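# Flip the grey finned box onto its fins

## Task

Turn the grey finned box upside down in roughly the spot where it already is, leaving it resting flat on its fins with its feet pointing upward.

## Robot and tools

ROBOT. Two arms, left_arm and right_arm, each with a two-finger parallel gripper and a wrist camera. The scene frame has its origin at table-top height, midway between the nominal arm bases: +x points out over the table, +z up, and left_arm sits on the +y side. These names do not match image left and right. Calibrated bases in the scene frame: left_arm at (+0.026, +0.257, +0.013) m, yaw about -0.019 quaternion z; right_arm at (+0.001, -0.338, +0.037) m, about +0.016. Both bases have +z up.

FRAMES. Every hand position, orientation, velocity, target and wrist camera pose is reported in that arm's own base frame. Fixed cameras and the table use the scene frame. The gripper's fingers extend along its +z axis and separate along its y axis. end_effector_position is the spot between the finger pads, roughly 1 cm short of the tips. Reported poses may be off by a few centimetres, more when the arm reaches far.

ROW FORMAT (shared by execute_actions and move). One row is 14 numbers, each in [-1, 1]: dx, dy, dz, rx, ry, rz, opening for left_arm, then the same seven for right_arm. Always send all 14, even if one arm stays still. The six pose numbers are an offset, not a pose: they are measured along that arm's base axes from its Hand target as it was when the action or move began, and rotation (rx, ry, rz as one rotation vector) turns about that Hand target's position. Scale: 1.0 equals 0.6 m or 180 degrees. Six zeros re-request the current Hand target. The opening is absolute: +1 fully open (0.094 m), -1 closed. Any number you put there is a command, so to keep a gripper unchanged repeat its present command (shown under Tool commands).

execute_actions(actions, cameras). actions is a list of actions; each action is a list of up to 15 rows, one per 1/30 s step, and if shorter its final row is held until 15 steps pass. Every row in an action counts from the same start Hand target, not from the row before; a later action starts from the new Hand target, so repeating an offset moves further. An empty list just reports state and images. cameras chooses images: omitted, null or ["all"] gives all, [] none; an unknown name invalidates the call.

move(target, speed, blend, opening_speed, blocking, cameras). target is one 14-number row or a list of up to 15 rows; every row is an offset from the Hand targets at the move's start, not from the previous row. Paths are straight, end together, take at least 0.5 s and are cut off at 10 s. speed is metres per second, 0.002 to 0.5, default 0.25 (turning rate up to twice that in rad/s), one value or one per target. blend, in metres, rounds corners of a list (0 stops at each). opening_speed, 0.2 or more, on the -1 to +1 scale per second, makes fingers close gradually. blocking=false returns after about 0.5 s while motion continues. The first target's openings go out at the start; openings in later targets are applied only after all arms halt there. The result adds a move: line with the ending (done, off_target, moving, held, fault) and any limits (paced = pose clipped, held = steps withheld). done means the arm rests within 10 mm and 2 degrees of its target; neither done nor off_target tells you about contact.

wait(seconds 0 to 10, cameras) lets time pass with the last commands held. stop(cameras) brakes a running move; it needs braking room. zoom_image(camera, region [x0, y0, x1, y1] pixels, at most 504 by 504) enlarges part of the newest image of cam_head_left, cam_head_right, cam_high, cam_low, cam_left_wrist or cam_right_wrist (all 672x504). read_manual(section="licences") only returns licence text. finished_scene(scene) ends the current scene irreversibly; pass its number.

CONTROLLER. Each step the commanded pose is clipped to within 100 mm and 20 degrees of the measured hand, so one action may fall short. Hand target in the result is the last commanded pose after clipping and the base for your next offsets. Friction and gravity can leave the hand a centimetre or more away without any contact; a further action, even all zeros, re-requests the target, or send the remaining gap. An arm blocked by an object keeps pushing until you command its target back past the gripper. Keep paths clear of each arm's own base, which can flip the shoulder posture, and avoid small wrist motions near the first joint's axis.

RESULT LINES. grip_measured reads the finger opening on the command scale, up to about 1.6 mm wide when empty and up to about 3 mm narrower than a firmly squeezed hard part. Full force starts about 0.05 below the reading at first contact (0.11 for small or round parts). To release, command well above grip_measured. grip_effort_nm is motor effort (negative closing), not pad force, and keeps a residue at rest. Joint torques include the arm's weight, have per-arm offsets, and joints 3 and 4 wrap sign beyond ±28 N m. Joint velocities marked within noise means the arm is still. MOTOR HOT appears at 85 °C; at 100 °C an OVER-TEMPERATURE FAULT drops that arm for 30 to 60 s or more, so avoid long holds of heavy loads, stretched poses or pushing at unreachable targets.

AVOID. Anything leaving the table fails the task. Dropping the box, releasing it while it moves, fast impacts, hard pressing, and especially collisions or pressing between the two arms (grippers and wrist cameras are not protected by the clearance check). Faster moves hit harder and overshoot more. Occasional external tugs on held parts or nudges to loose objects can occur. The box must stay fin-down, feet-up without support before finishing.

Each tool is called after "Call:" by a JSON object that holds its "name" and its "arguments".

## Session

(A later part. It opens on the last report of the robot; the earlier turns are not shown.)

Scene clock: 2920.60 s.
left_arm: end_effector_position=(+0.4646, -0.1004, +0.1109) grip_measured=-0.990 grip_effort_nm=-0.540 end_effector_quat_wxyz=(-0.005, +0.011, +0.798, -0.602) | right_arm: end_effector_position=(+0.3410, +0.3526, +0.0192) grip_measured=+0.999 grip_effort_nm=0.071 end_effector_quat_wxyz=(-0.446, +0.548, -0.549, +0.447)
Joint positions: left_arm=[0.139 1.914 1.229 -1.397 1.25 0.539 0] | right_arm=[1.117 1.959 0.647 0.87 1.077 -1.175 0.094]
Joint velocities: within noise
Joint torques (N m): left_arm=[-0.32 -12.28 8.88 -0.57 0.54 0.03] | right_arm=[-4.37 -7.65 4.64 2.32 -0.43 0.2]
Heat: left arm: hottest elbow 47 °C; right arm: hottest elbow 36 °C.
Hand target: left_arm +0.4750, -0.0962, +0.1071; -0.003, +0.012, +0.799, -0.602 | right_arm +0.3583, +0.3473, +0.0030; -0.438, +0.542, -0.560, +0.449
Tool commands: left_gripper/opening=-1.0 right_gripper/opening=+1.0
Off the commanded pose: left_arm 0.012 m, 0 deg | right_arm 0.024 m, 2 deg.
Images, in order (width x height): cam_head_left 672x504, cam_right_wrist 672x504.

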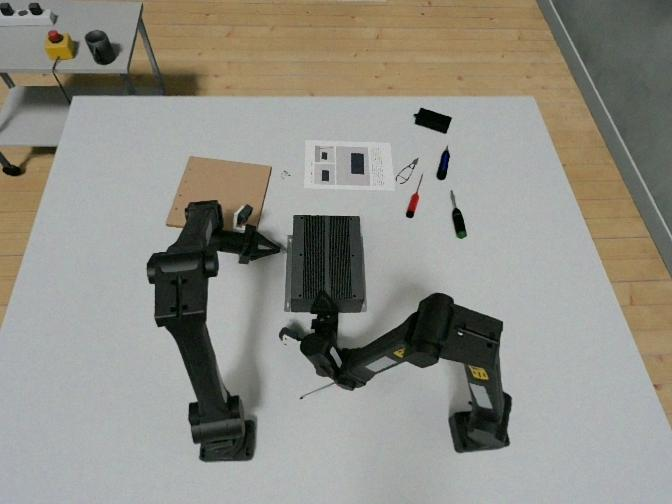

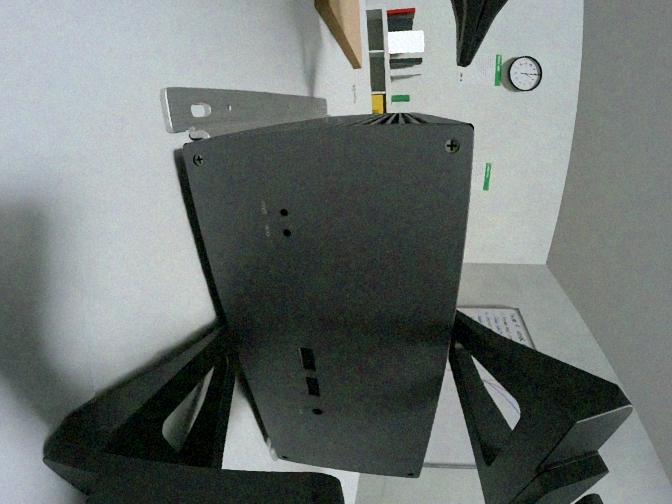

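Call:
{"name": "zoom_image", "arguments": {"camera": "cam_right_wrist", "region": [210, 295, 260, 355]}}

Call:
{"name": "zoom_image", "arguments": {"camera": "cam_right_wrist", "region": [430, 280, 490, 360]}}

Scaled by 8.400 from the camera's 672x504 image, which has a finer 960x720 frame.

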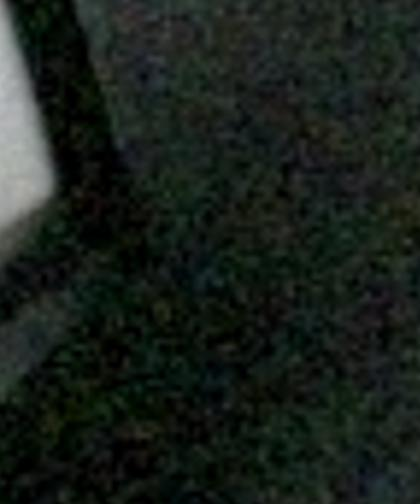

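Scaled by 6.300 from the camera's 672x504 image, which has a finer 960x720 frame.

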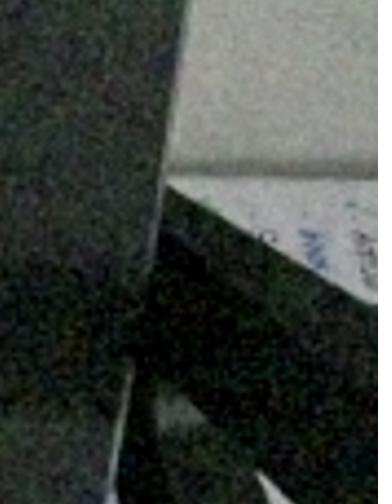

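Call:
{"name": "move", "arguments": {"target": [0,0,0,0,0,0,-1, 0.0,0,0.0,0,0,0,0.9], "opening_speed": 0.2, "cameras": ["cam_right_wrist"]}}

Call:
{"name": "zoom_image", "arguments": {"camera": "cam_right_wrist", "region": [200, 270, 480, 450]}}

Scene clock: 2945.73 s.
left_arm: end_effector_position=(+0.4646, -0.1004, +0.1109) grip_measured=-0.990 grip_effort_nm=-0.540 end_effector_quat_wxyz=(-0.005, +0.011, +0.798, -0.602) | right_arm: end_effector_position=(+0.3410, +0.3526, +0.0187) grip_measured=+0.924 grip_effort_nm=-1.004 end_effector_quat_wxyz=(-0.447, +0.548, -0.549, +0.447)
Joint positions: left_arm=[0.139 1.914 1.229 -1.397 1.25 0.539 0] | right_arm=[1.117 1.962 0.647 0.874 1.077 -1.177 0.09]
Joint velocities: within noise
Joint torques (N m): left_arm=[-0.21 -12.4 8.9 -0.55 0.52 0.03] | right_arm=[-4.48 -8.12 4.78 2.11 -0.42 0.19]
Heat: left arm: hottest elbow 47 °C; right arm: hottest elbow 36 °C.
Hand target: left_arm +0.4750, -0.0962, +0.1071; -0.003, +0.012, +0.799, -0.602 | right_arm +0.3583, +0.3473, +0.0030; -0.437, +0.542, -0.560, +0.449
Off the commanded pose: left_arm 0.012 m, 0 deg | right_arm 0.024 m, 2 deg.
move: off_target (left_arm, right_arm)
Images, in order (width x height): cam_right_wrist 672x504.

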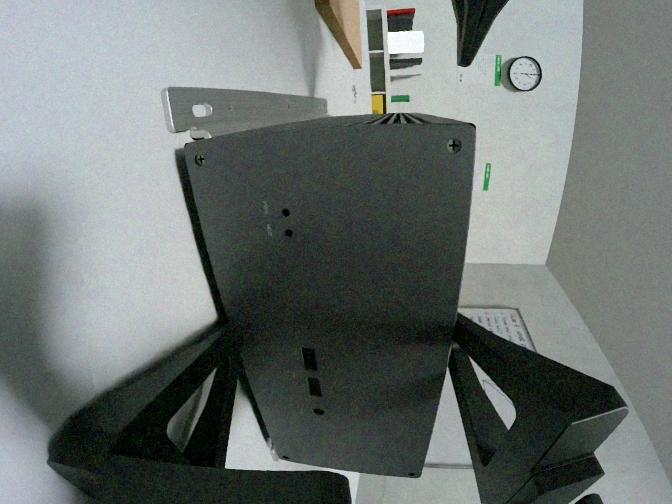

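Scaled by 1.800 from the camera's 672x504 image, which has a finer 960x720 frame.

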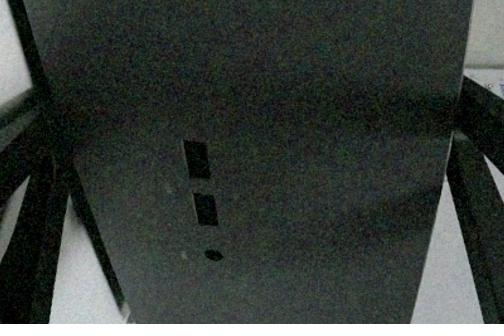

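Call:
{"name": "move", "arguments": {"target": [0,0,0,0,0,0,-1, 0.0,0,0.0,0,0,0,0.75], "opening_speed": 0.2, "cameras": []}}

Scene clock: 2951.60 s.
left_arm: end_effector_position=(+0.4646, -0.1004, +0.1109) grip_measured=-0.990 grip_effort_nm=-0.540 end_effector_quat_wxyz=(-0.005, +0.011, +0.798, -0.602) | right_arm: end_effector_position=(+0.3410, +0.3526, +0.0187) grip_measured=+0.921 grip_effort_nm=-1.038 end_effector_quat_wxyz=(-0.447, +0.548, -0.549, +0.447)
Joint positions: left_arm=[0.139 1.914 1.229 -1.397 1.25 0.539 0] | right_arm=[1.117 1.962 0.647 0.874 1.077 -1.177 0.09]
Joint velocities: within noise
Joint torques (N m): left_arm=[-0.15 -12.22 8.95 -0.55 0.52 0.03] | right_arm=[-4.37 -7.59 4.82 2 -0.39 0.16]
Heat: left arm: hottest elbow 47 °C; right arm: hottest elbow 36 °C.
Hand target: left_arm +0.4750, -0.0962, +0.1071; -0.003, +0.012, +0.799, -0.602 | right_arm +0.3583, +0.3473, +0.0030; -0.437, +0.542, -0.560, +0.449
Off the commanded pose: left_arm 0.012 m, 0 deg | right_arm 0.024 m, 2 deg.
move: off_target (left_arm, right_arm)
No camera images: "cameras" was empty.

Call:
{"name": "move", "arguments": {"target": [0,0,0,0,0,0,-1, -0.02,0,0.11,0.0025,0.033,0,0.75], "speed": 0.04, "cameras": ["cam_right_wrist", "cam_head_left"]}}

Scene clock: 2962.07 s.
left_arm: end_effector_position=(+0.4646, -0.1004, +0.1109) grip_measured=-0.990 grip_effort_nm=-0.540 end_effector_quat_wxyz=(-0.005, +0.011, +0.798, -0.602) | right_arm: end_effector_position=(+0.3405, +0.3379, +0.0475) grip_measured=+0.920 grip_effort_nm=-1.038 end_effector_quat_wxyz=(-0.395, +0.573, -0.579, +0.424)
Joint positions: left_arm=[0.139 1.914 1.229 -1.397 1.25 0.539 0] | right_arm=[1.094 1.75 0.654 0.406 1.028 -0.986 0.09]
Joint velocities: within noise
Joint torques (N m): left_arm=[-0.26 -12.34 8.9 -0.57 0.53 0.02] | right_arm=[-0.85 -13.98 6.23 1.22 0.18 0.06]
Heat: left arm: hottest elbow 47 °C; right arm: hottest elbow 36 °C.
Hand target: left_arm +0.4750, -0.0962, +0.1071; -0.003, +0.012, +0.799, -0.602 | right_arm +0.3463, +0.3473, +0.0689; -0.410, +0.563, -0.583, +0.418
Off the commanded pose: left_arm 0.012 m, 0 deg | right_arm 0.024 m, 2 deg.
move: off_target (left_arm, right_arm)
Images, in order (width x height): cam_head_left 672x504, cam_right_wrist 672x504.

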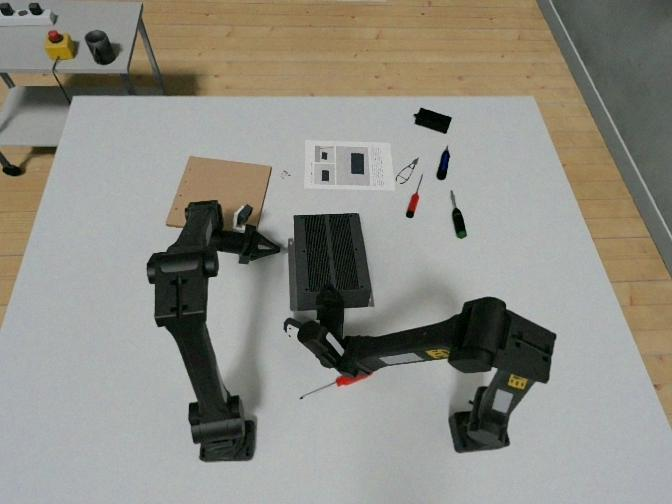

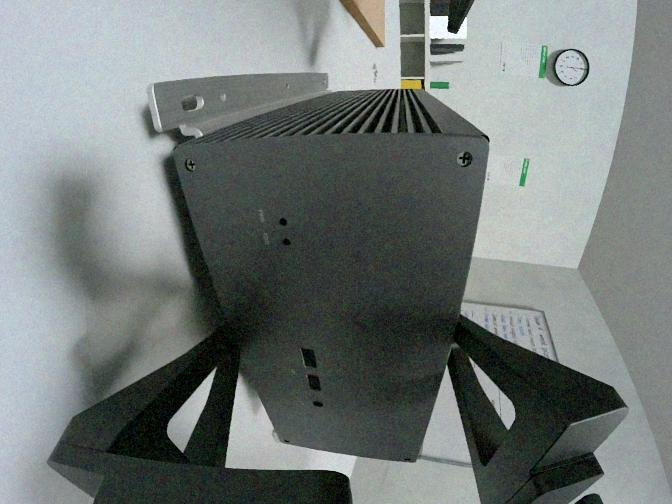

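Call:
{"name": "execute_actions", "arguments": {"actions": [], "cameras": ["cam_head_left","cam_left_wrist"]}}

Scene clock: 3006.43 s.
left_arm: end_effector_position=(+0.4646, -0.1004, +0.1109) grip_measured=-0.990 grip_effort_nm=-0.540 end_effector_quat_wxyz=(-0.005, +0.011, +0.798, -0.602) | right_arm: end_effector_position=(+0.3405, +0.3379, +0.0476) grip_measured=+0.920 grip_effort_nm=-1.043 end_effector_quat_wxyz=(-0.395, +0.573, -0.579, +0.424)
Joint positions: left_arm=[0.139 1.914 1.229 -1.397 1.25 0.539 0] | right_arm=[1.094 1.75 0.654 0.405 1.028 -0.986 0.09]
Joint velocities: within noise
Joint torques (N m): left_arm=[-0.21 -12.45 8.91 -0.53 0.53 0.03] | right_arm=[-1.26 -14.51 6.12 1.13 0.21 -0.02]
Heat: left arm: hottest elbow 47 °C; right arm: hottest elbow 36 °C.
Hand target: left_arm +0.4750, -0.0962, +0.1071; -0.003, +0.012, +0.799, -0.602 | right_arm +0.3463, +0.3474, +0.0690; -0.410, +0.563, -0.583, +0.418
Tool commands: left_gripper/opening=-1.0 right_gripper/opening=+0.75
Off the commanded pose: left_arm 0.012 m, 0 deg | right_arm 0.024 m, 2 deg.
Images, in order (width x height): cam_head_left 672x504, cam_left_wrist 672x504.

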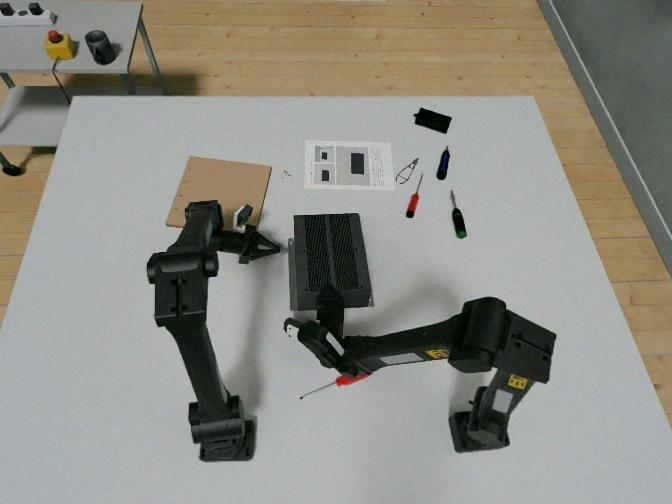

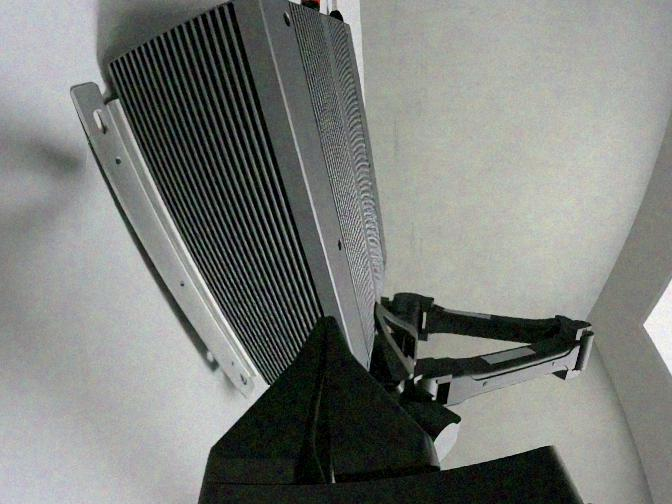

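Call:
{"name": "zoom_image", "arguments": {"camera": "cam_head_left", "region": [230, 190, 400, 330]}}

Call:
{"name": "zoom_image", "arguments": {"camera": "cam_left_wrist", "region": [50, 60, 450, 420]}}

Scaled by 2.965.

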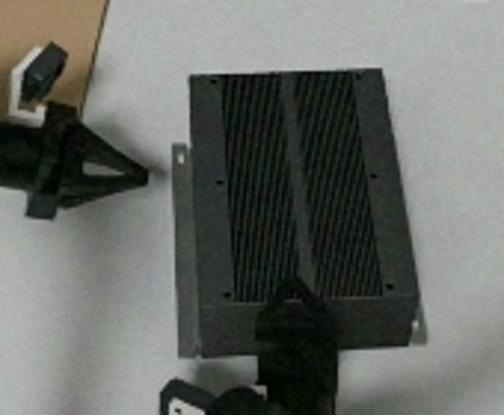

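Scaled by 1.260 from the camera's 672x504 image, which has a finer 960x720 frame.

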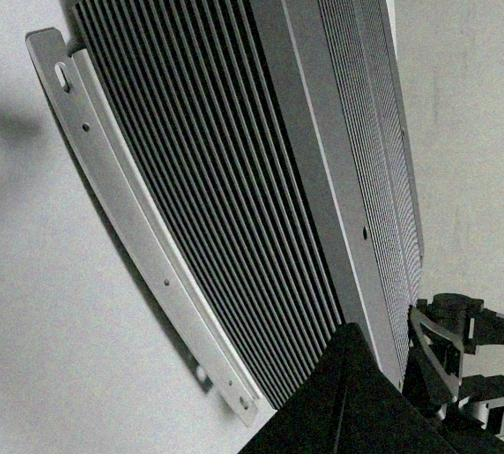

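Call:
{"name": "move", "arguments": {"target": [-0.038,0.06,-0.078,0.122,0,0,-0.6, 0,0,0,0,0,0,0.75], "speed": 0.1, "opening_speed": 0.5, "cameras": ["cam_left_wrist"]}}

Scene clock: 3069.53 s.
left_arm: end_effector_position=(+0.4505, -0.0649, +0.0557) grip_measured=-0.603 grip_effort_nm=0.164 end_effector_quat_wxyz=(-0.013, +0.017, +0.897, -0.442) | right_arm: end_effector_position=(+0.3405, +0.3379, +0.0476) grip_measured=+0.920 grip_effort_nm=-1.043 end_effector_quat_wxyz=(-0.395, +0.573, -0.579, +0.424)
Joint positions: left_arm=[0.155 1.842 1.145 -1.132 0.889 0.317 0.019] | right_arm=[1.094 1.75 0.654 0.405 1.028 -0.986 0.09]
Joint velocities: within noise
Joint torques (N m): left_arm=[-0.03 -14.86 6.24 0.57 0.5 -0.23] | right_arm=[-0.56 -14.68 6.24 1.11 0.18 0.04]
Heat: left arm: hottest elbow 46 °C; right arm: hottest elbow 36 °C.
Hand target: left_arm +0.4521, -0.0601, +0.0603; -0.006, +0.011, +0.899, -0.439 | right_arm +0.3463, +0.3474, +0.0690; -0.410, +0.563, -0.583, +0.418
Off the commanded pose: left_arm 0.007 m, 1 deg | right_arm 0.024 m, 2 deg.
move: off_target (right_arm)
Images, in order (width x height): cam_left_wrist 672x504.

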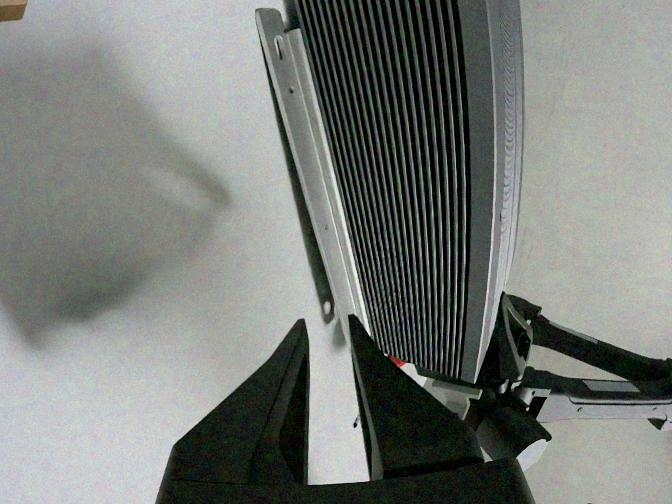

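Call:
{"name": "zoom_image", "arguments": {"camera": "cam_left_wrist", "region": [240, 180, 440, 340]}}

Scaled by 2.520 from the camera's 672x504 image, which has a finer 960x720 frame.

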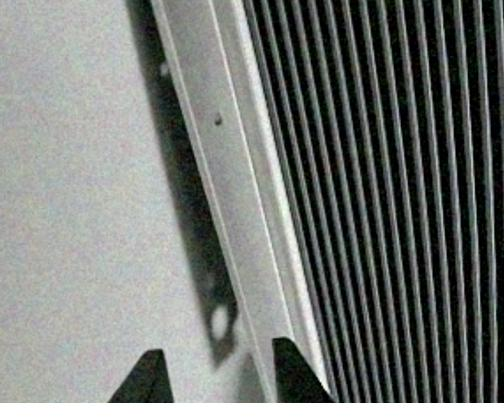

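Call:
{"name": "move", "arguments": {"target": [-0.0035,-0.052,-0.052,0,0,0,-0.6, 0,0,0,0,0,0,0.75], "speed": 0.1, "cameras": ["cam_left_wrist"]}}

Call:
{"name": "zoom_image", "arguments": {"camera": "cam_left_wrist", "region": [240, 180, 440, 340]}}

Scene clock: 3119.20 s.
left_arm: end_effector_position=(+0.4518, -0.0888, +0.0363) grip_measured=-0.603 grip_effort_nm=0.164 end_effector_quat_wxyz=(+0.002, +0.017, +0.899, -0.437) | right_arm: end_effector_position=(+0.3405, +0.3379, +0.0476) grip_measured=+0.920 grip_effort_nm=-1.043 end_effector_quat_wxyz=(-0.395, +0.573, -0.579, +0.424)
Joint positions: left_arm=[0.103 1.842 1.088 -0.965 0.896 0.213 0.019] | right_arm=[1.094 1.75 0.654 0.405 1.028 -0.986 0.09]
Joint velocities: within noise
Joint torques (N m): left_arm=[-1.26 -12.28 6.04 0.75 0.71 -0.27] | right_arm=[-0.21 -14.74 6.08 0.99 0.18 0.02]
Heat: left arm: hottest elbow 43 °C; right arm: hottest elbow 36 °C.
Hand target: left_arm +0.4500, -0.0913, +0.0292; -0.006, +0.011, +0.899, -0.439 | right_arm +0.3463, +0.3474, +0.0690; -0.410, +0.563, -0.583, +0.418
Off the commanded pose: left_arm 0.008 m, 1 deg | right_arm 0.024 m, 2 deg.
move: off_target (right_arm)
Images, in order (width x height): cam_left_wrist 672x504.

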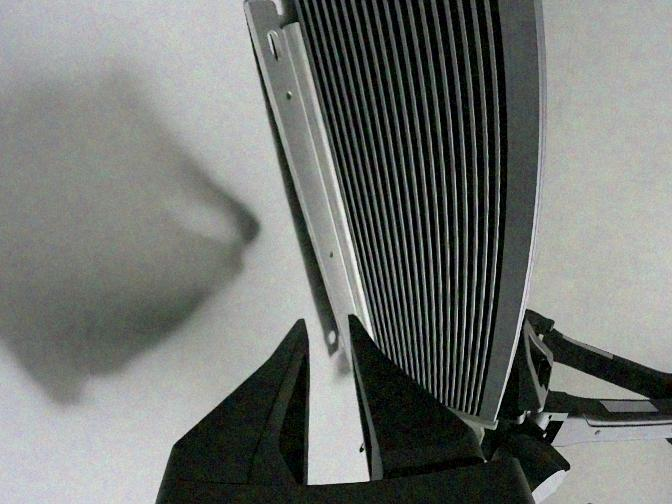

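Scaled by 2.520 from the camera's 672x504 image, which has a finer 960x720 frame.

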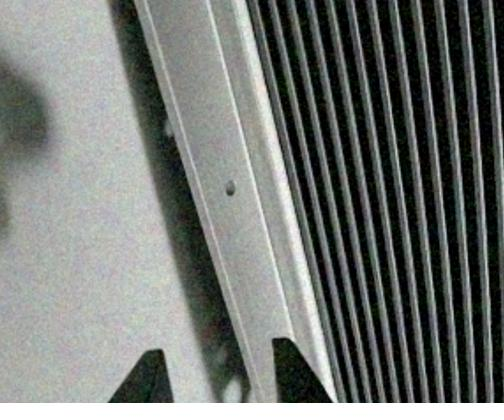

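Call:
{"name": "move", "arguments": {"target": [-0.005,-0.0587,-0.0503,0,0,0,-0.6, 0,0,0,0,0,0,0.75], "speed": 0.06, "cameras": ["cam_left_wrist"]}}

Call:
{"name": "zoom_image", "arguments": {"camera": "cam_left_wrist", "region": [240, 180, 440, 340]}}

Scene clock: 3139.83 s.
left_arm: end_effector_position=(+0.4504, -0.1227, +0.0102) grip_measured=-0.603 grip_effort_nm=0.159 end_effector_quat_wxyz=(+0.007, +0.018, +0.899, -0.437) | right_arm: end_effector_position=(+0.3405, +0.3379, +0.0476) grip_measured=+0.920 grip_effort_nm=-1.048 end_effector_quat_wxyz=(-0.395, +0.573, -0.579, +0.424)
Joint positions: left_arm=[0.029 1.867 1.034 -0.78 0.904 0.089 0.019] | right_arm=[1.094 1.75 0.654 0.405 1.028 -0.986 0.09]
Joint velocities: within noise
Joint torques (N m): left_arm=[-1.38 -11.52 5.79 0.96 0.72 -0.24] | right_arm=[-0.79 -14.15 6.27 1.02 0.18 0.06]
Heat: left arm: hottest elbow 42 °C; right arm: hottest elbow 36 °C.
Hand target: left_arm +0.4470, -0.1266, -0.0010; -0.005, +0.012, +0.899, -0.439 | right_arm +0.3463, +0.3474, +0.0690; -0.410, +0.563, -0.583, +0.418
Off the commanded pose: left_arm 0.012 m, 2 deg | right_arm 0.024 m, 2 deg.
move: off_target (left_arm, right_arm)
Images, in order (width x height): cam_left_wrist 672x504.

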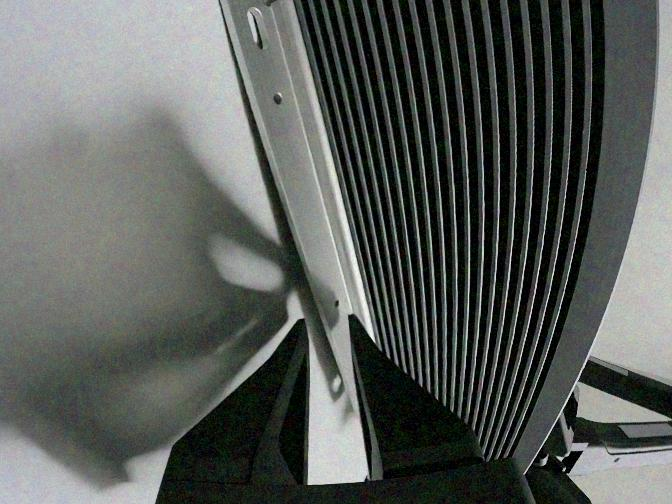

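Scaled by 2.520 from the camera's 672x504 image, which has a finer 960x720 frame.

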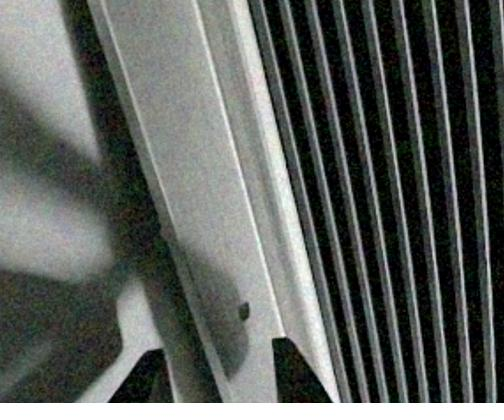

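Call:
{"name": "move", "arguments": {"target": [-0.003,-0.0167,-0.01,0,0,0,-0.6, 0,0,0,0,0,0,0.75], "speed": 0.05, "cameras": ["cam_left_wrist"]}}

Call:
{"name": "zoom_image", "arguments": {"camera": "cam_left_wrist", "region": [240, 200, 440, 360]}}

Scene clock: 3153.60 s.
left_arm: end_effector_position=(+0.4493, -0.1324, +0.0048) grip_measured=-0.603 grip_effort_nm=0.164 end_effector_quat_wxyz=(+0.008, +0.018, +0.899, -0.437) | right_arm: end_effector_position=(+0.3405, +0.3379, +0.0476) grip_measured=+0.920 grip_effort_nm=-1.048 end_effector_quat_wxyz=(-0.395, +0.573, -0.579, +0.424)
Joint positions: left_arm=[0.007 1.871 1.02 -0.732 0.905 0.053 0.019] | right_arm=[1.094 1.75 0.654 0.405 1.028 -0.986 0.09]
Joint velocities: within noise
Joint torques (N m): left_arm=[-1.49 -11.52 5.7 0.95 0.74 -0.25] | right_arm=[-0.79 -14.04 6.16 1.14 0.2 0.02]
Heat: left arm: hottest elbow 41 °C; right arm: hottest elbow 36 °C.
Hand target: left_arm +0.4453, -0.1366, -0.0070; -0.005, +0.011, +0.899, -0.439 | right_arm +0.3463, +0.3474, +0.0690; -0.410, +0.563, -0.583, +0.418
Off the commanded pose: left_arm 0.013 m, 2 deg | right_arm 0.024 m, 2 deg.
move: off_target (left_arm, right_arm)
Images, in order (width x height): cam_left_wrist 672x504.

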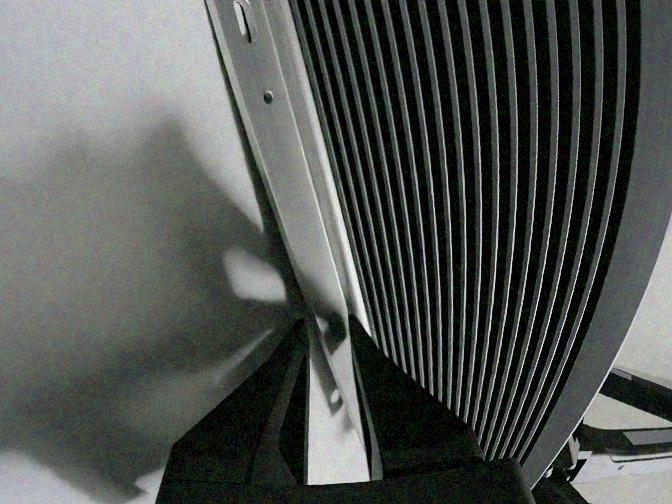

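Scaled by 2.520 from the camera's 672x504 image, which has a finer 960x720 frame.

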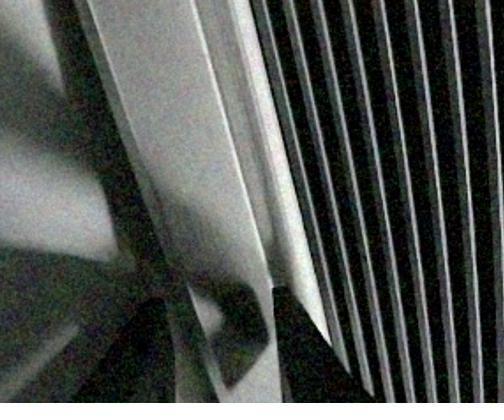

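Call:
{"name": "move", "arguments": {"target": [0,0,0,0,0,0,-1, 0,0,0,0,0,0,0.75], "speed": 0.05, "opening_speed": 0.3, "cameras": ["cam_left_wrist"]}}

Call:
{"name": "zoom_image", "arguments": {"camera": "cam_left_wrist", "region": [240, 200, 440, 360]}}

Scene clock: 3165.17 s.
left_arm: end_effector_position=(+0.4494, -0.1337, +0.0060) grip_measured=-0.866 grip_effort_nm=-0.989 end_effector_quat_wxyz=(+0.003, +0.007, +0.897, -0.442) | right_arm: end_effector_position=(+0.3404, +0.3378, +0.0475) grip_measured=+0.920 grip_effort_nm=-1.043 end_effector_quat_wxyz=(-0.394, +0.574, -0.579, +0.424)
Joint positions: left_arm=[0.007 1.871 1.02 -0.731 0.915 0.029 0.006] | right_arm=[1.094 1.75 0.654 0.404 1.028 -0.986 0.09]
Joint velocities: within noise
Joint torques (N m): left_arm=[-1.49 -11.4 5.68 1.03 0.36 0.01] | right_arm=[-0.97 -14.27 5.85 1.16 0.18 0.01]
Heat: left arm: hottest elbow 41 °C; right arm: hottest elbow 36 °C.
Hand target: left_arm +0.4453, -0.1366, -0.0070; -0.005, +0.011, +0.899, -0.439 | right_arm +0.3463, +0.3474, +0.0691; -0.410, +0.563, -0.583, +0.418
Off the commanded pose: left_arm 0.014 m, 1 deg | right_arm 0.024 m, 2 deg.
move: off_target (left_arm, right_arm)
Images, in order (width x height): cam_left_wrist 672x504.

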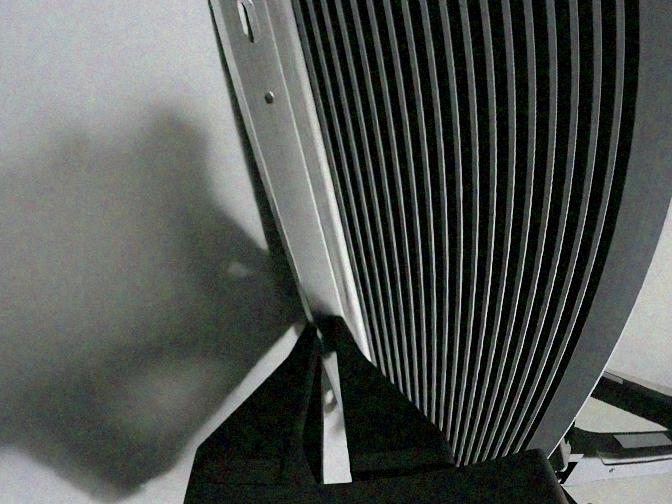

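Scaled by 2.520 from the camera's 672x504 image, which has a finer 960x720 frame.

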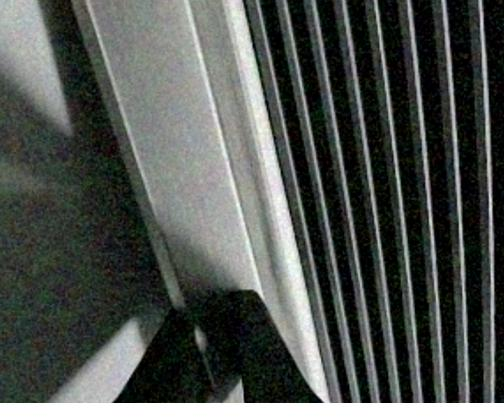

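Call:
{"name": "move", "arguments": {"target": [[0,0,0.07,0,0,0,-1, 0,0,0,0,0,0,0.75],[0,0,0.083,0,0,0,-1, 0,0,-0.06,0,0,0,0.75]], "speed": 0.05, "blend": 0.005, "cameras": ["cam_left_wrist","cam_right_wrist"]}}

Scene clock: 3208.07 s.
left_arm: end_effector_position=(+0.4461, -0.1288, +0.0061) grip_measured=-0.874 grip_effort_nm=-1.009 end_effector_quat_wxyz=(-0.011, +0.000, +0.906, -0.422) | right_arm: end_effector_position=(+0.3381, +0.3425, +0.0406) grip_measured=+0.920 grip_effort_nm=-1.043 end_effector_quat_wxyz=(-0.409, +0.561, -0.579, +0.428)
Joint positions: left_arm=[0.007 1.864 1.029 -0.777 0.872 0.026 0.006] | right_arm=[1.109 1.795 0.653 0.49 1.054 -0.992 0.09]
Joint velocities: within noise
Joint torques (N m): left_arm=[-1.55 -18.43 6.78 -1.8 2.02 -0.02] | right_arm=[-2.2 -9.52 5.41 2.04 -0.94 0.1]
Heat: left arm: hottest elbow 41 °C; right arm: hottest elbow 36 °C.
Hand target: left_arm +0.4452, -0.1366, +0.0427; -0.006, +0.011, +0.899, -0.438 | right_arm +0.3462, +0.3472, +0.0330; -0.410, +0.563, -0.583, +0.418
Off the commanded pose: left_arm 0.038 m, 3 deg | right_arm 0.012 m, 1 deg.
move: off_target (left_arm, right_arm)
Images, in order (width x height): cam_left_wrist 672x504, cam_right_wrist 672x504.

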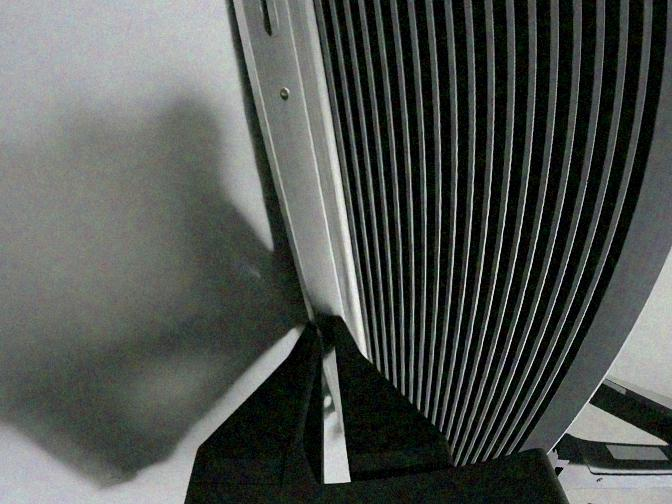

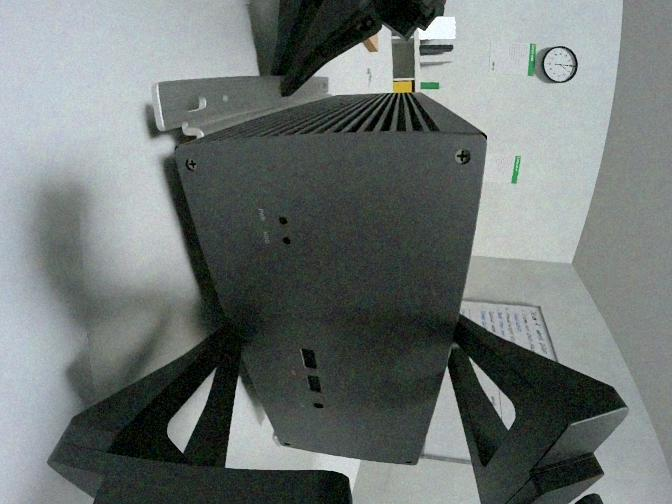

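Call:
{"name": "move", "arguments": {"target": [0,0,0.015,0,0,0,-1, 0,0,-0.04,0,0,0,0.75], "speed": 0.05, "cameras": ["cam_head_left","cam_right_wrist"]}}

Scene clock: 3214.37 s.
left_arm: end_effector_position=(+0.4494, -0.1266, +0.0066) grip_measured=-0.882 grip_effort_nm=-1.013 end_effector_quat_wxyz=(-0.008, +0.000, +0.908, -0.419) | right_arm: end_effector_position=(+0.3374, +0.3450, +0.0336) grip_measured=+0.920 grip_effort_nm=-1.048 end_effector_quat_wxyz=(-0.423, +0.546, -0.580, +0.432)
Joint positions: left_arm=[0.01 1.864 1.036 -0.778 0.863 0.026 0.006] | right_arm=[1.117 1.843 0.652 0.583 1.079 -1.002 0.09]
Joint velocities: within noise
Joint torques (N m): left_arm=[-1.85 -19.6 6.75 -2.55 2.38 -0.02] | right_arm=[-2.32 -7.47 5.04 1.42 -1.97 0.28]
Heat: left arm: hottest shoulder 40 °C; right arm: hottest elbow 36 °C.
Hand target: left_arm +0.4453, -0.1365, +0.0518; -0.006, +0.011, +0.899, -0.439 | right_arm +0.3462, +0.3473, +0.0090; -0.410, +0.563, -0.583, +0.418
Off the commanded pose: left_arm 0.046 m, 3 deg | right_arm 0.026 m, 3 deg.
move: off_target (left_arm, right_arm)
Images, in order (width x height): cam_head_left 672x504, cam_right_wrist 672x504.

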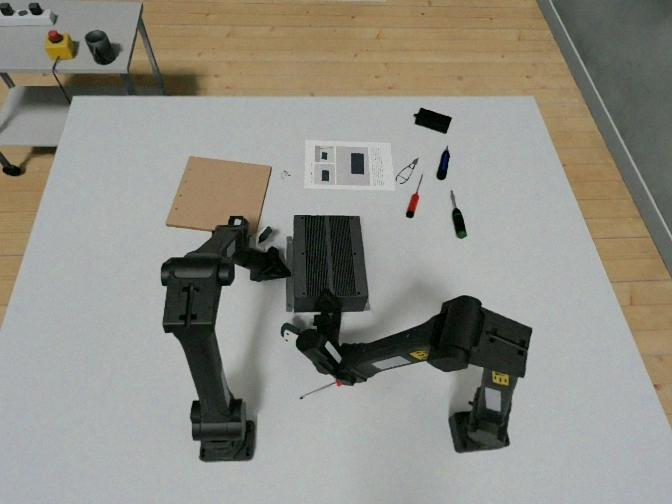

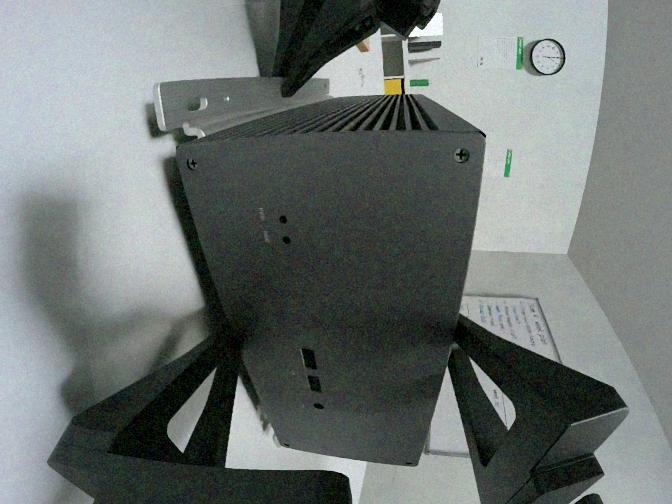

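Call:
{"name": "move", "arguments": {"target": [0,0,0.015,0,0,0,-1, 0,0,-0.04,0,0,0,0.75], "speed": 0.05, "cameras": ["cam_left_wrist"]}}

Scene clock: 3219.93 s.
left_arm: end_effector_position=(+0.4518, -0.1250, +0.0078) grip_measured=-0.892 grip_effort_nm=-1.004 end_effector_quat_wxyz=(-0.007, +0.002, +0.910, -0.415) | right_arm: end_effector_position=(+0.3365, +0.3458, +0.0261) grip_measured=+0.920 grip_effort_nm=-1.038 end_effector_quat_wxyz=(-0.434, +0.532, -0.581, +0.437)
Joint positions: left_arm=[0.012 1.864 1.044 -0.786 0.857 0.032 0.005] | right_arm=[1.124 1.89 0.652 0.669 1.106 -1.011 0.09]
Joint velocities: within noise
Joint torques (N m): left_arm=[-1.9 -20.84 6.76 -3 2.63 -0.12] | right_arm=[-2.9 -5.77 4.86 0.32 -2.99 0.41]
Heat: left arm: hottest shoulder 40 °C; right arm: hottest elbow 36 °C.
Hand target: left_arm +0.4453, -0.1366, +0.0608; -0.006, +0.011, +0.899, -0.439 | right_arm +0.3463, +0.3472, -0.0150; -0.410, +0.563, -0.583, +0.418
Off the commanded pose: left_arm 0.055 m, 3 deg | right_arm 0.042 m, 5 deg.
move: off_target (left_arm, right_arm)
Images, in order (width x height): cam_left_wrist 672x504.

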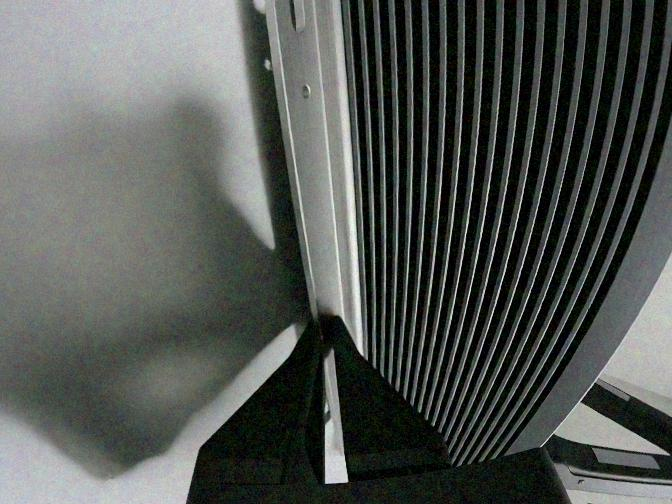

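Call:
{"name": "move", "arguments": {"target": [0,0,0,0,0,0,-1, 0,0,0.02,0,0,0,1], "speed": 0.05, "opening_speed": 0.2, "cameras": ["cam_left_wrist","cam_right_wrist"]}}

Scene clock: 3225.30 s.
left_arm: end_effector_position=(+0.4485, -0.1202, +0.0057) grip_measured=-0.894 grip_effort_nm=-1.009 end_effector_quat_wxyz=(-0.014, -0.004, +0.913, -0.409) | right_arm: end_effector_position=(+0.3350, +0.3496, +0.0237) grip_measured=+1.000 grip_effort_nm=-0.017 end_effector_quat_wxyz=(+0.440, -0.536, +0.587, -0.419)
Joint positions: left_arm=[0.019 1.864 1.043 -0.804 0.841 0.034 0.005] | right_arm=[1.125 1.883 0.651 0.648 1.075 -0.974 0.094]
Joint velocities: within noise
Joint torques (N m): left_arm=[-2.43 -20.89 6.71 -2.44 3.23 -0.09] | right_arm=[-3.25 -7.65 4.92 0.28 -1.82 -0.02]
Heat: left arm: hottest elbow 41 °C; right arm: hottest elbow 37 °C.
Hand target: left_arm +0.4451, -0.1366, +0.0607; -0.006, +0.011, +0.899, -0.439 | right_arm +0.3462, +0.3474, -0.0030; +0.410, -0.563, +0.583, -0.418
Off the commanded pose: left_arm 0.058 m, 4 deg | right_arm 0.029 m, 5 deg.
move: off_target (left_arm, right_arm)
Images, in order (width x height): cam_left_wrist 672x504, cam_right_wrist 672x504.

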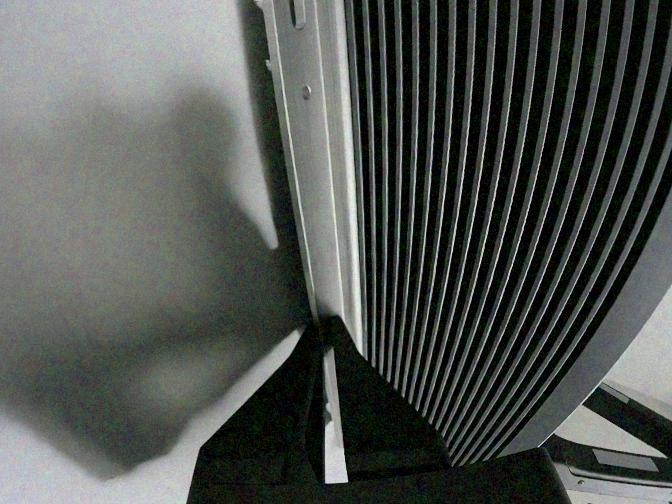

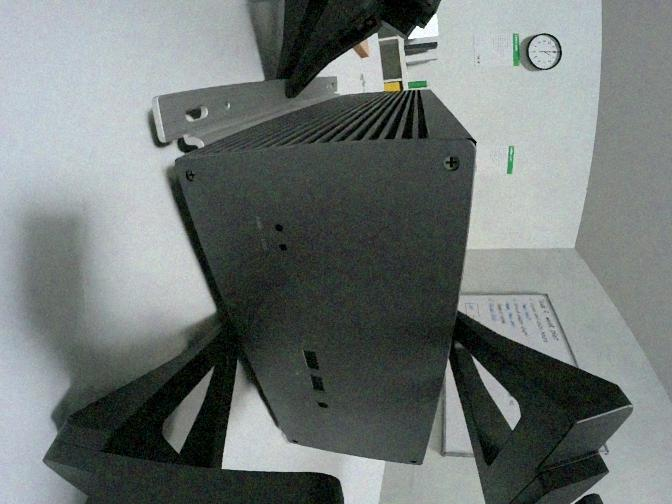

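Call:
{"name": "move", "arguments": {"target": [[0,0,0.01,0,0,0,-1, -0.083,0,0.025,0,0,0,1],[0,0.0,0.03,0,0,0,-1, -0.185,0,0.10,0,0,0,1]], "speed": 0.1, "blend": 0.015, "cameras": ["cam_head_left","cam_right_wrist"]}}

Scene clock: 3249.03 s.
left_arm: end_effector_position=(+0.4258, -0.1253, +0.0286) grip_measured=-0.915 grip_effort_nm=-1.013 end_effector_quat_wxyz=(-0.042, -0.014, +0.905, -0.422) | right_arm: end_effector_position=(+0.2370, +0.3311, +0.0467) grip_measured=+1.000 grip_effort_nm=-0.022 end_effector_quat_wxyz=(-0.395, +0.570, -0.579, +0.428)
Joint positions: left_arm=[0.016 1.807 1.019 -0.902 0.871 0.039 0.004] | right_arm=[1.356 1.668 0.614 -0.064 1.205 -0.512 0.094]
Joint velocities: within noise
Joint torques (N m): left_arm=[-2.26 -18.9 9.65 -0.84 2.11 -0.11] | right_arm=[0.03 -10.17 6.45 0.92 0.66 0.19]
Heat: left arm: hottest wrist yaw 44 °C; right arm: hottest elbow 37 °C.
Hand target: left_arm +0.4451, -0.1367, +0.0787; -0.006, +0.012, +0.899, -0.439 | right_arm +0.2352, +0.3474, +0.0571; -0.410, +0.563, -0.583, +0.418
Off the commanded pose: left_arm 0.055 m, 6 deg | right_arm 0.019 m, 2 deg.
move: off_target (left_arm, right_arm)
Images, in order (width x height): cam_head_left 672x504, cam_right_wrist 672x504.

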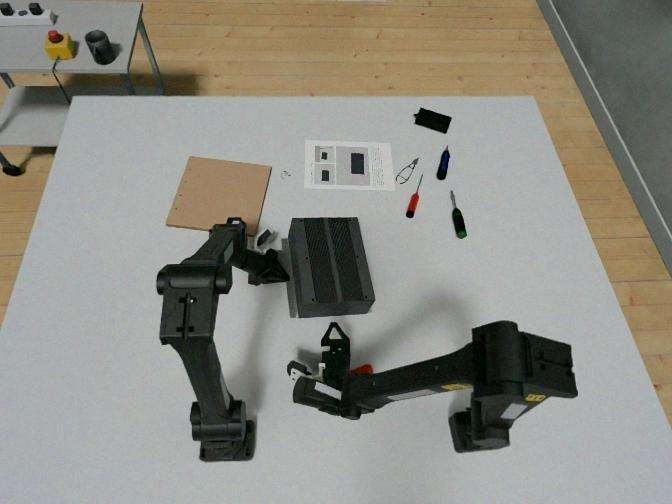

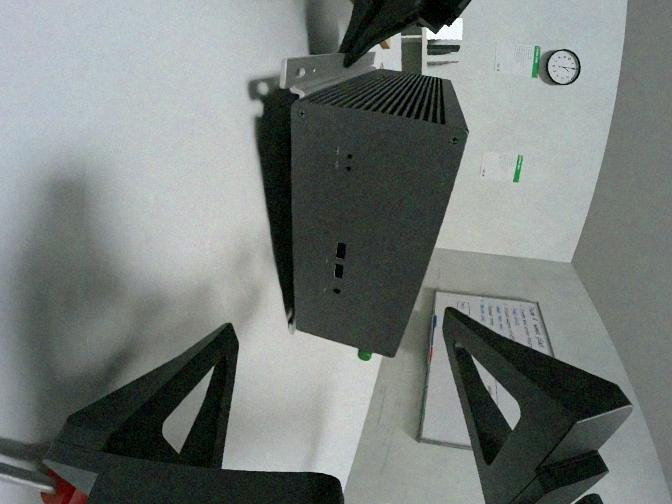

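Call:
{"name": "move", "arguments": {"target": [[-0.01,-0.012,0.017,0.037,0,0,-1, 0,0,0.17,0,0,0,1],[-0.017,-0.0455,0.067,0.067,0,0,-1, -0.0255,-0.362,0.4545,0.450,0.0518,-0.2354,0.3]], "speed": 0.1, "blend": 0.02, "opening_speed": 0.5, "cameras": ["cam_head_left","cam_right_wrist"]}}

Scene clock: 3281.80 s.
left_arm: end_effector_position=(+0.4162, -0.1405, +0.0701) grip_measured=-0.916 grip_effort_nm=-1.009 end_effector_quat_wxyz=(-0.043, -0.024, +0.944, -0.325) | right_arm: end_effector_position=(+0.2168, +0.1307, +0.3065) grip_measured=+1.000 grip_effort_nm=-0.012 end_effector_quat_wxyz=(+0.453, +0.011, +0.891, -0.034)
Joint positions: left_arm=[-0.08 1.653 1.029 -0.967 0.668 -0.123 0.004] | right_arm=[1.072 0.613 0.793 -1.247 0.835 0.87 0.094]
Joint velocities: within noise
Joint torques (N m): left_arm=[-4.13 -16.44 12.16 -0.44 1.61 -0.12] | right_arm=[-2.14 1.32 11.97 0.8 0.33 0.09]
Heat: left arm: hottest shoulder 43 °C; right arm: hottest elbow 39 °C.
Hand target: left_arm +0.4350, -0.1639, +0.1190; -0.007, +0.011, +0.940, -0.342 | right_arm +0.2200, +0.1302, +0.3297; +0.461, +0.031, +0.887, -0.016
Tool commands: left_gripper/opening=-1.0 right_gripper/opening=+1.0
Off the commanded pose: left_arm 0.057 m, 6 deg | right_arm 0.023 m, 3 deg.
move: off_target (left_arm, right_arm; path cut at 10 s); path passed 1 of 2 targets; target 2's new opening was not sent
Images, in order (width x height): cam_head_left 672x504, cam_right_wrist 672x504.

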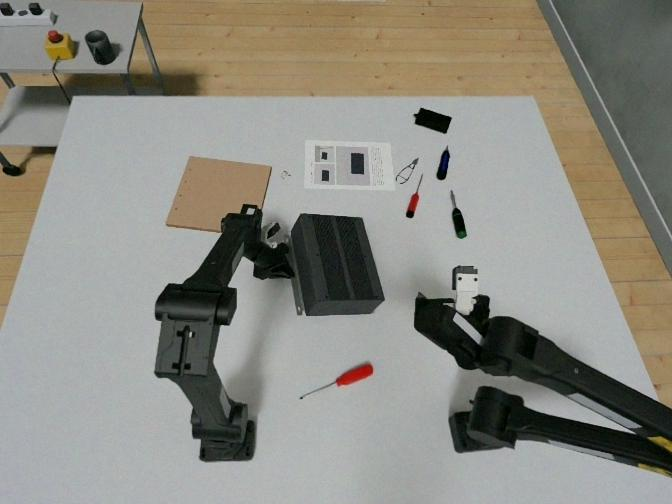

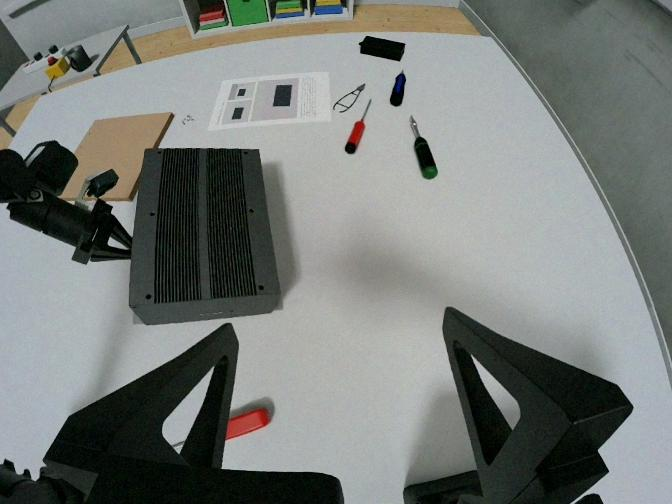

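Call:
{"name": "move", "arguments": {"target": [[-0.01,-0.075,0.065,0.05,0,0,-1, 0,0,0,0,0,0,1],[-0.017,-0.1335,0.095,0.089,0,0,-1, 0,0,0,0,0,0,1]], "speed": 0.06, "blend": 0.015, "cameras": ["cam_head_left","cam_right_wrist"]}}

Scene clock: 3300.67 s.
left_arm: end_effector_position=(+0.4202, -0.2151, +0.1562) grip_measured=-0.926 grip_effort_nm=-0.999 end_effector_quat_wxyz=(-0.024, -0.026, +0.981, -0.193) | right_arm: end_effector_position=(+0.2168, +0.1307, +0.3065) grip_measured=+1.000 grip_effort_nm=-0.017 end_effector_quat_wxyz=(+0.453, +0.012, +0.891, -0.033)
Joint positions: left_arm=[-0.337 1.553 1.229 -1.15 0.379 -0.409 0.003] | right_arm=[1.072 0.613 0.793 -1.247 0.835 0.871 0.094]
Joint velocities: within noise
Joint torques (N m): left_arm=[-4.95 -12.04 12.23 0.87 0.92 0.04] | right_arm=[-1.14 1.03 11.96 1.02 0.33 0.07]
Heat: left arm: hottest elbow 45 °C; right arm: hottest elbow 42 °C.
Hand target: left_arm +0.4249, -0.2440, +0.1760; -0.008, +0.010, +0.978, -0.207 | right_arm +0.2200, +0.1302, +0.3297; +0.461, +0.031, +0.887, -0.016
Off the commanded pose: left_arm 0.035 m, 5 deg | right_arm 0.023 m, 3 deg.
move: off_target (left_arm, right_arm)
Images, in order (width x height): cam_head_left 672x504, cam_right_wrist 672x504.

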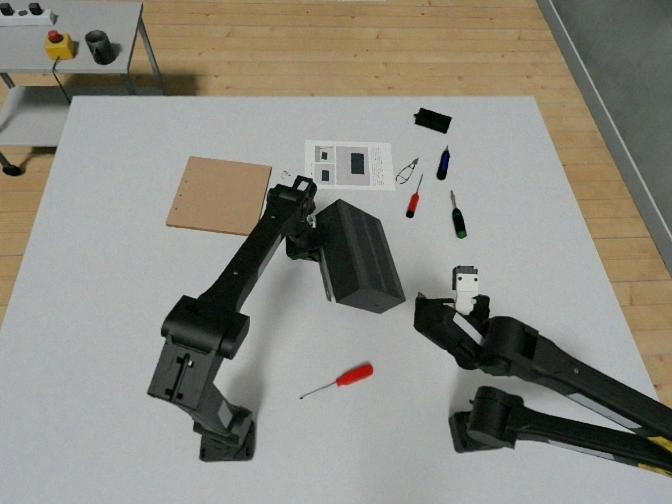

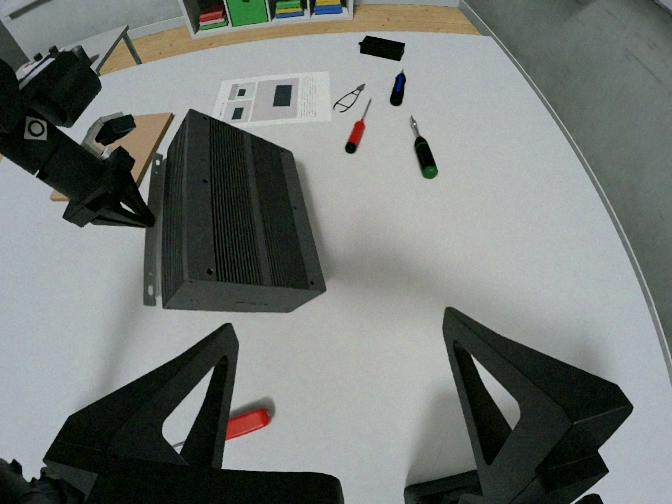

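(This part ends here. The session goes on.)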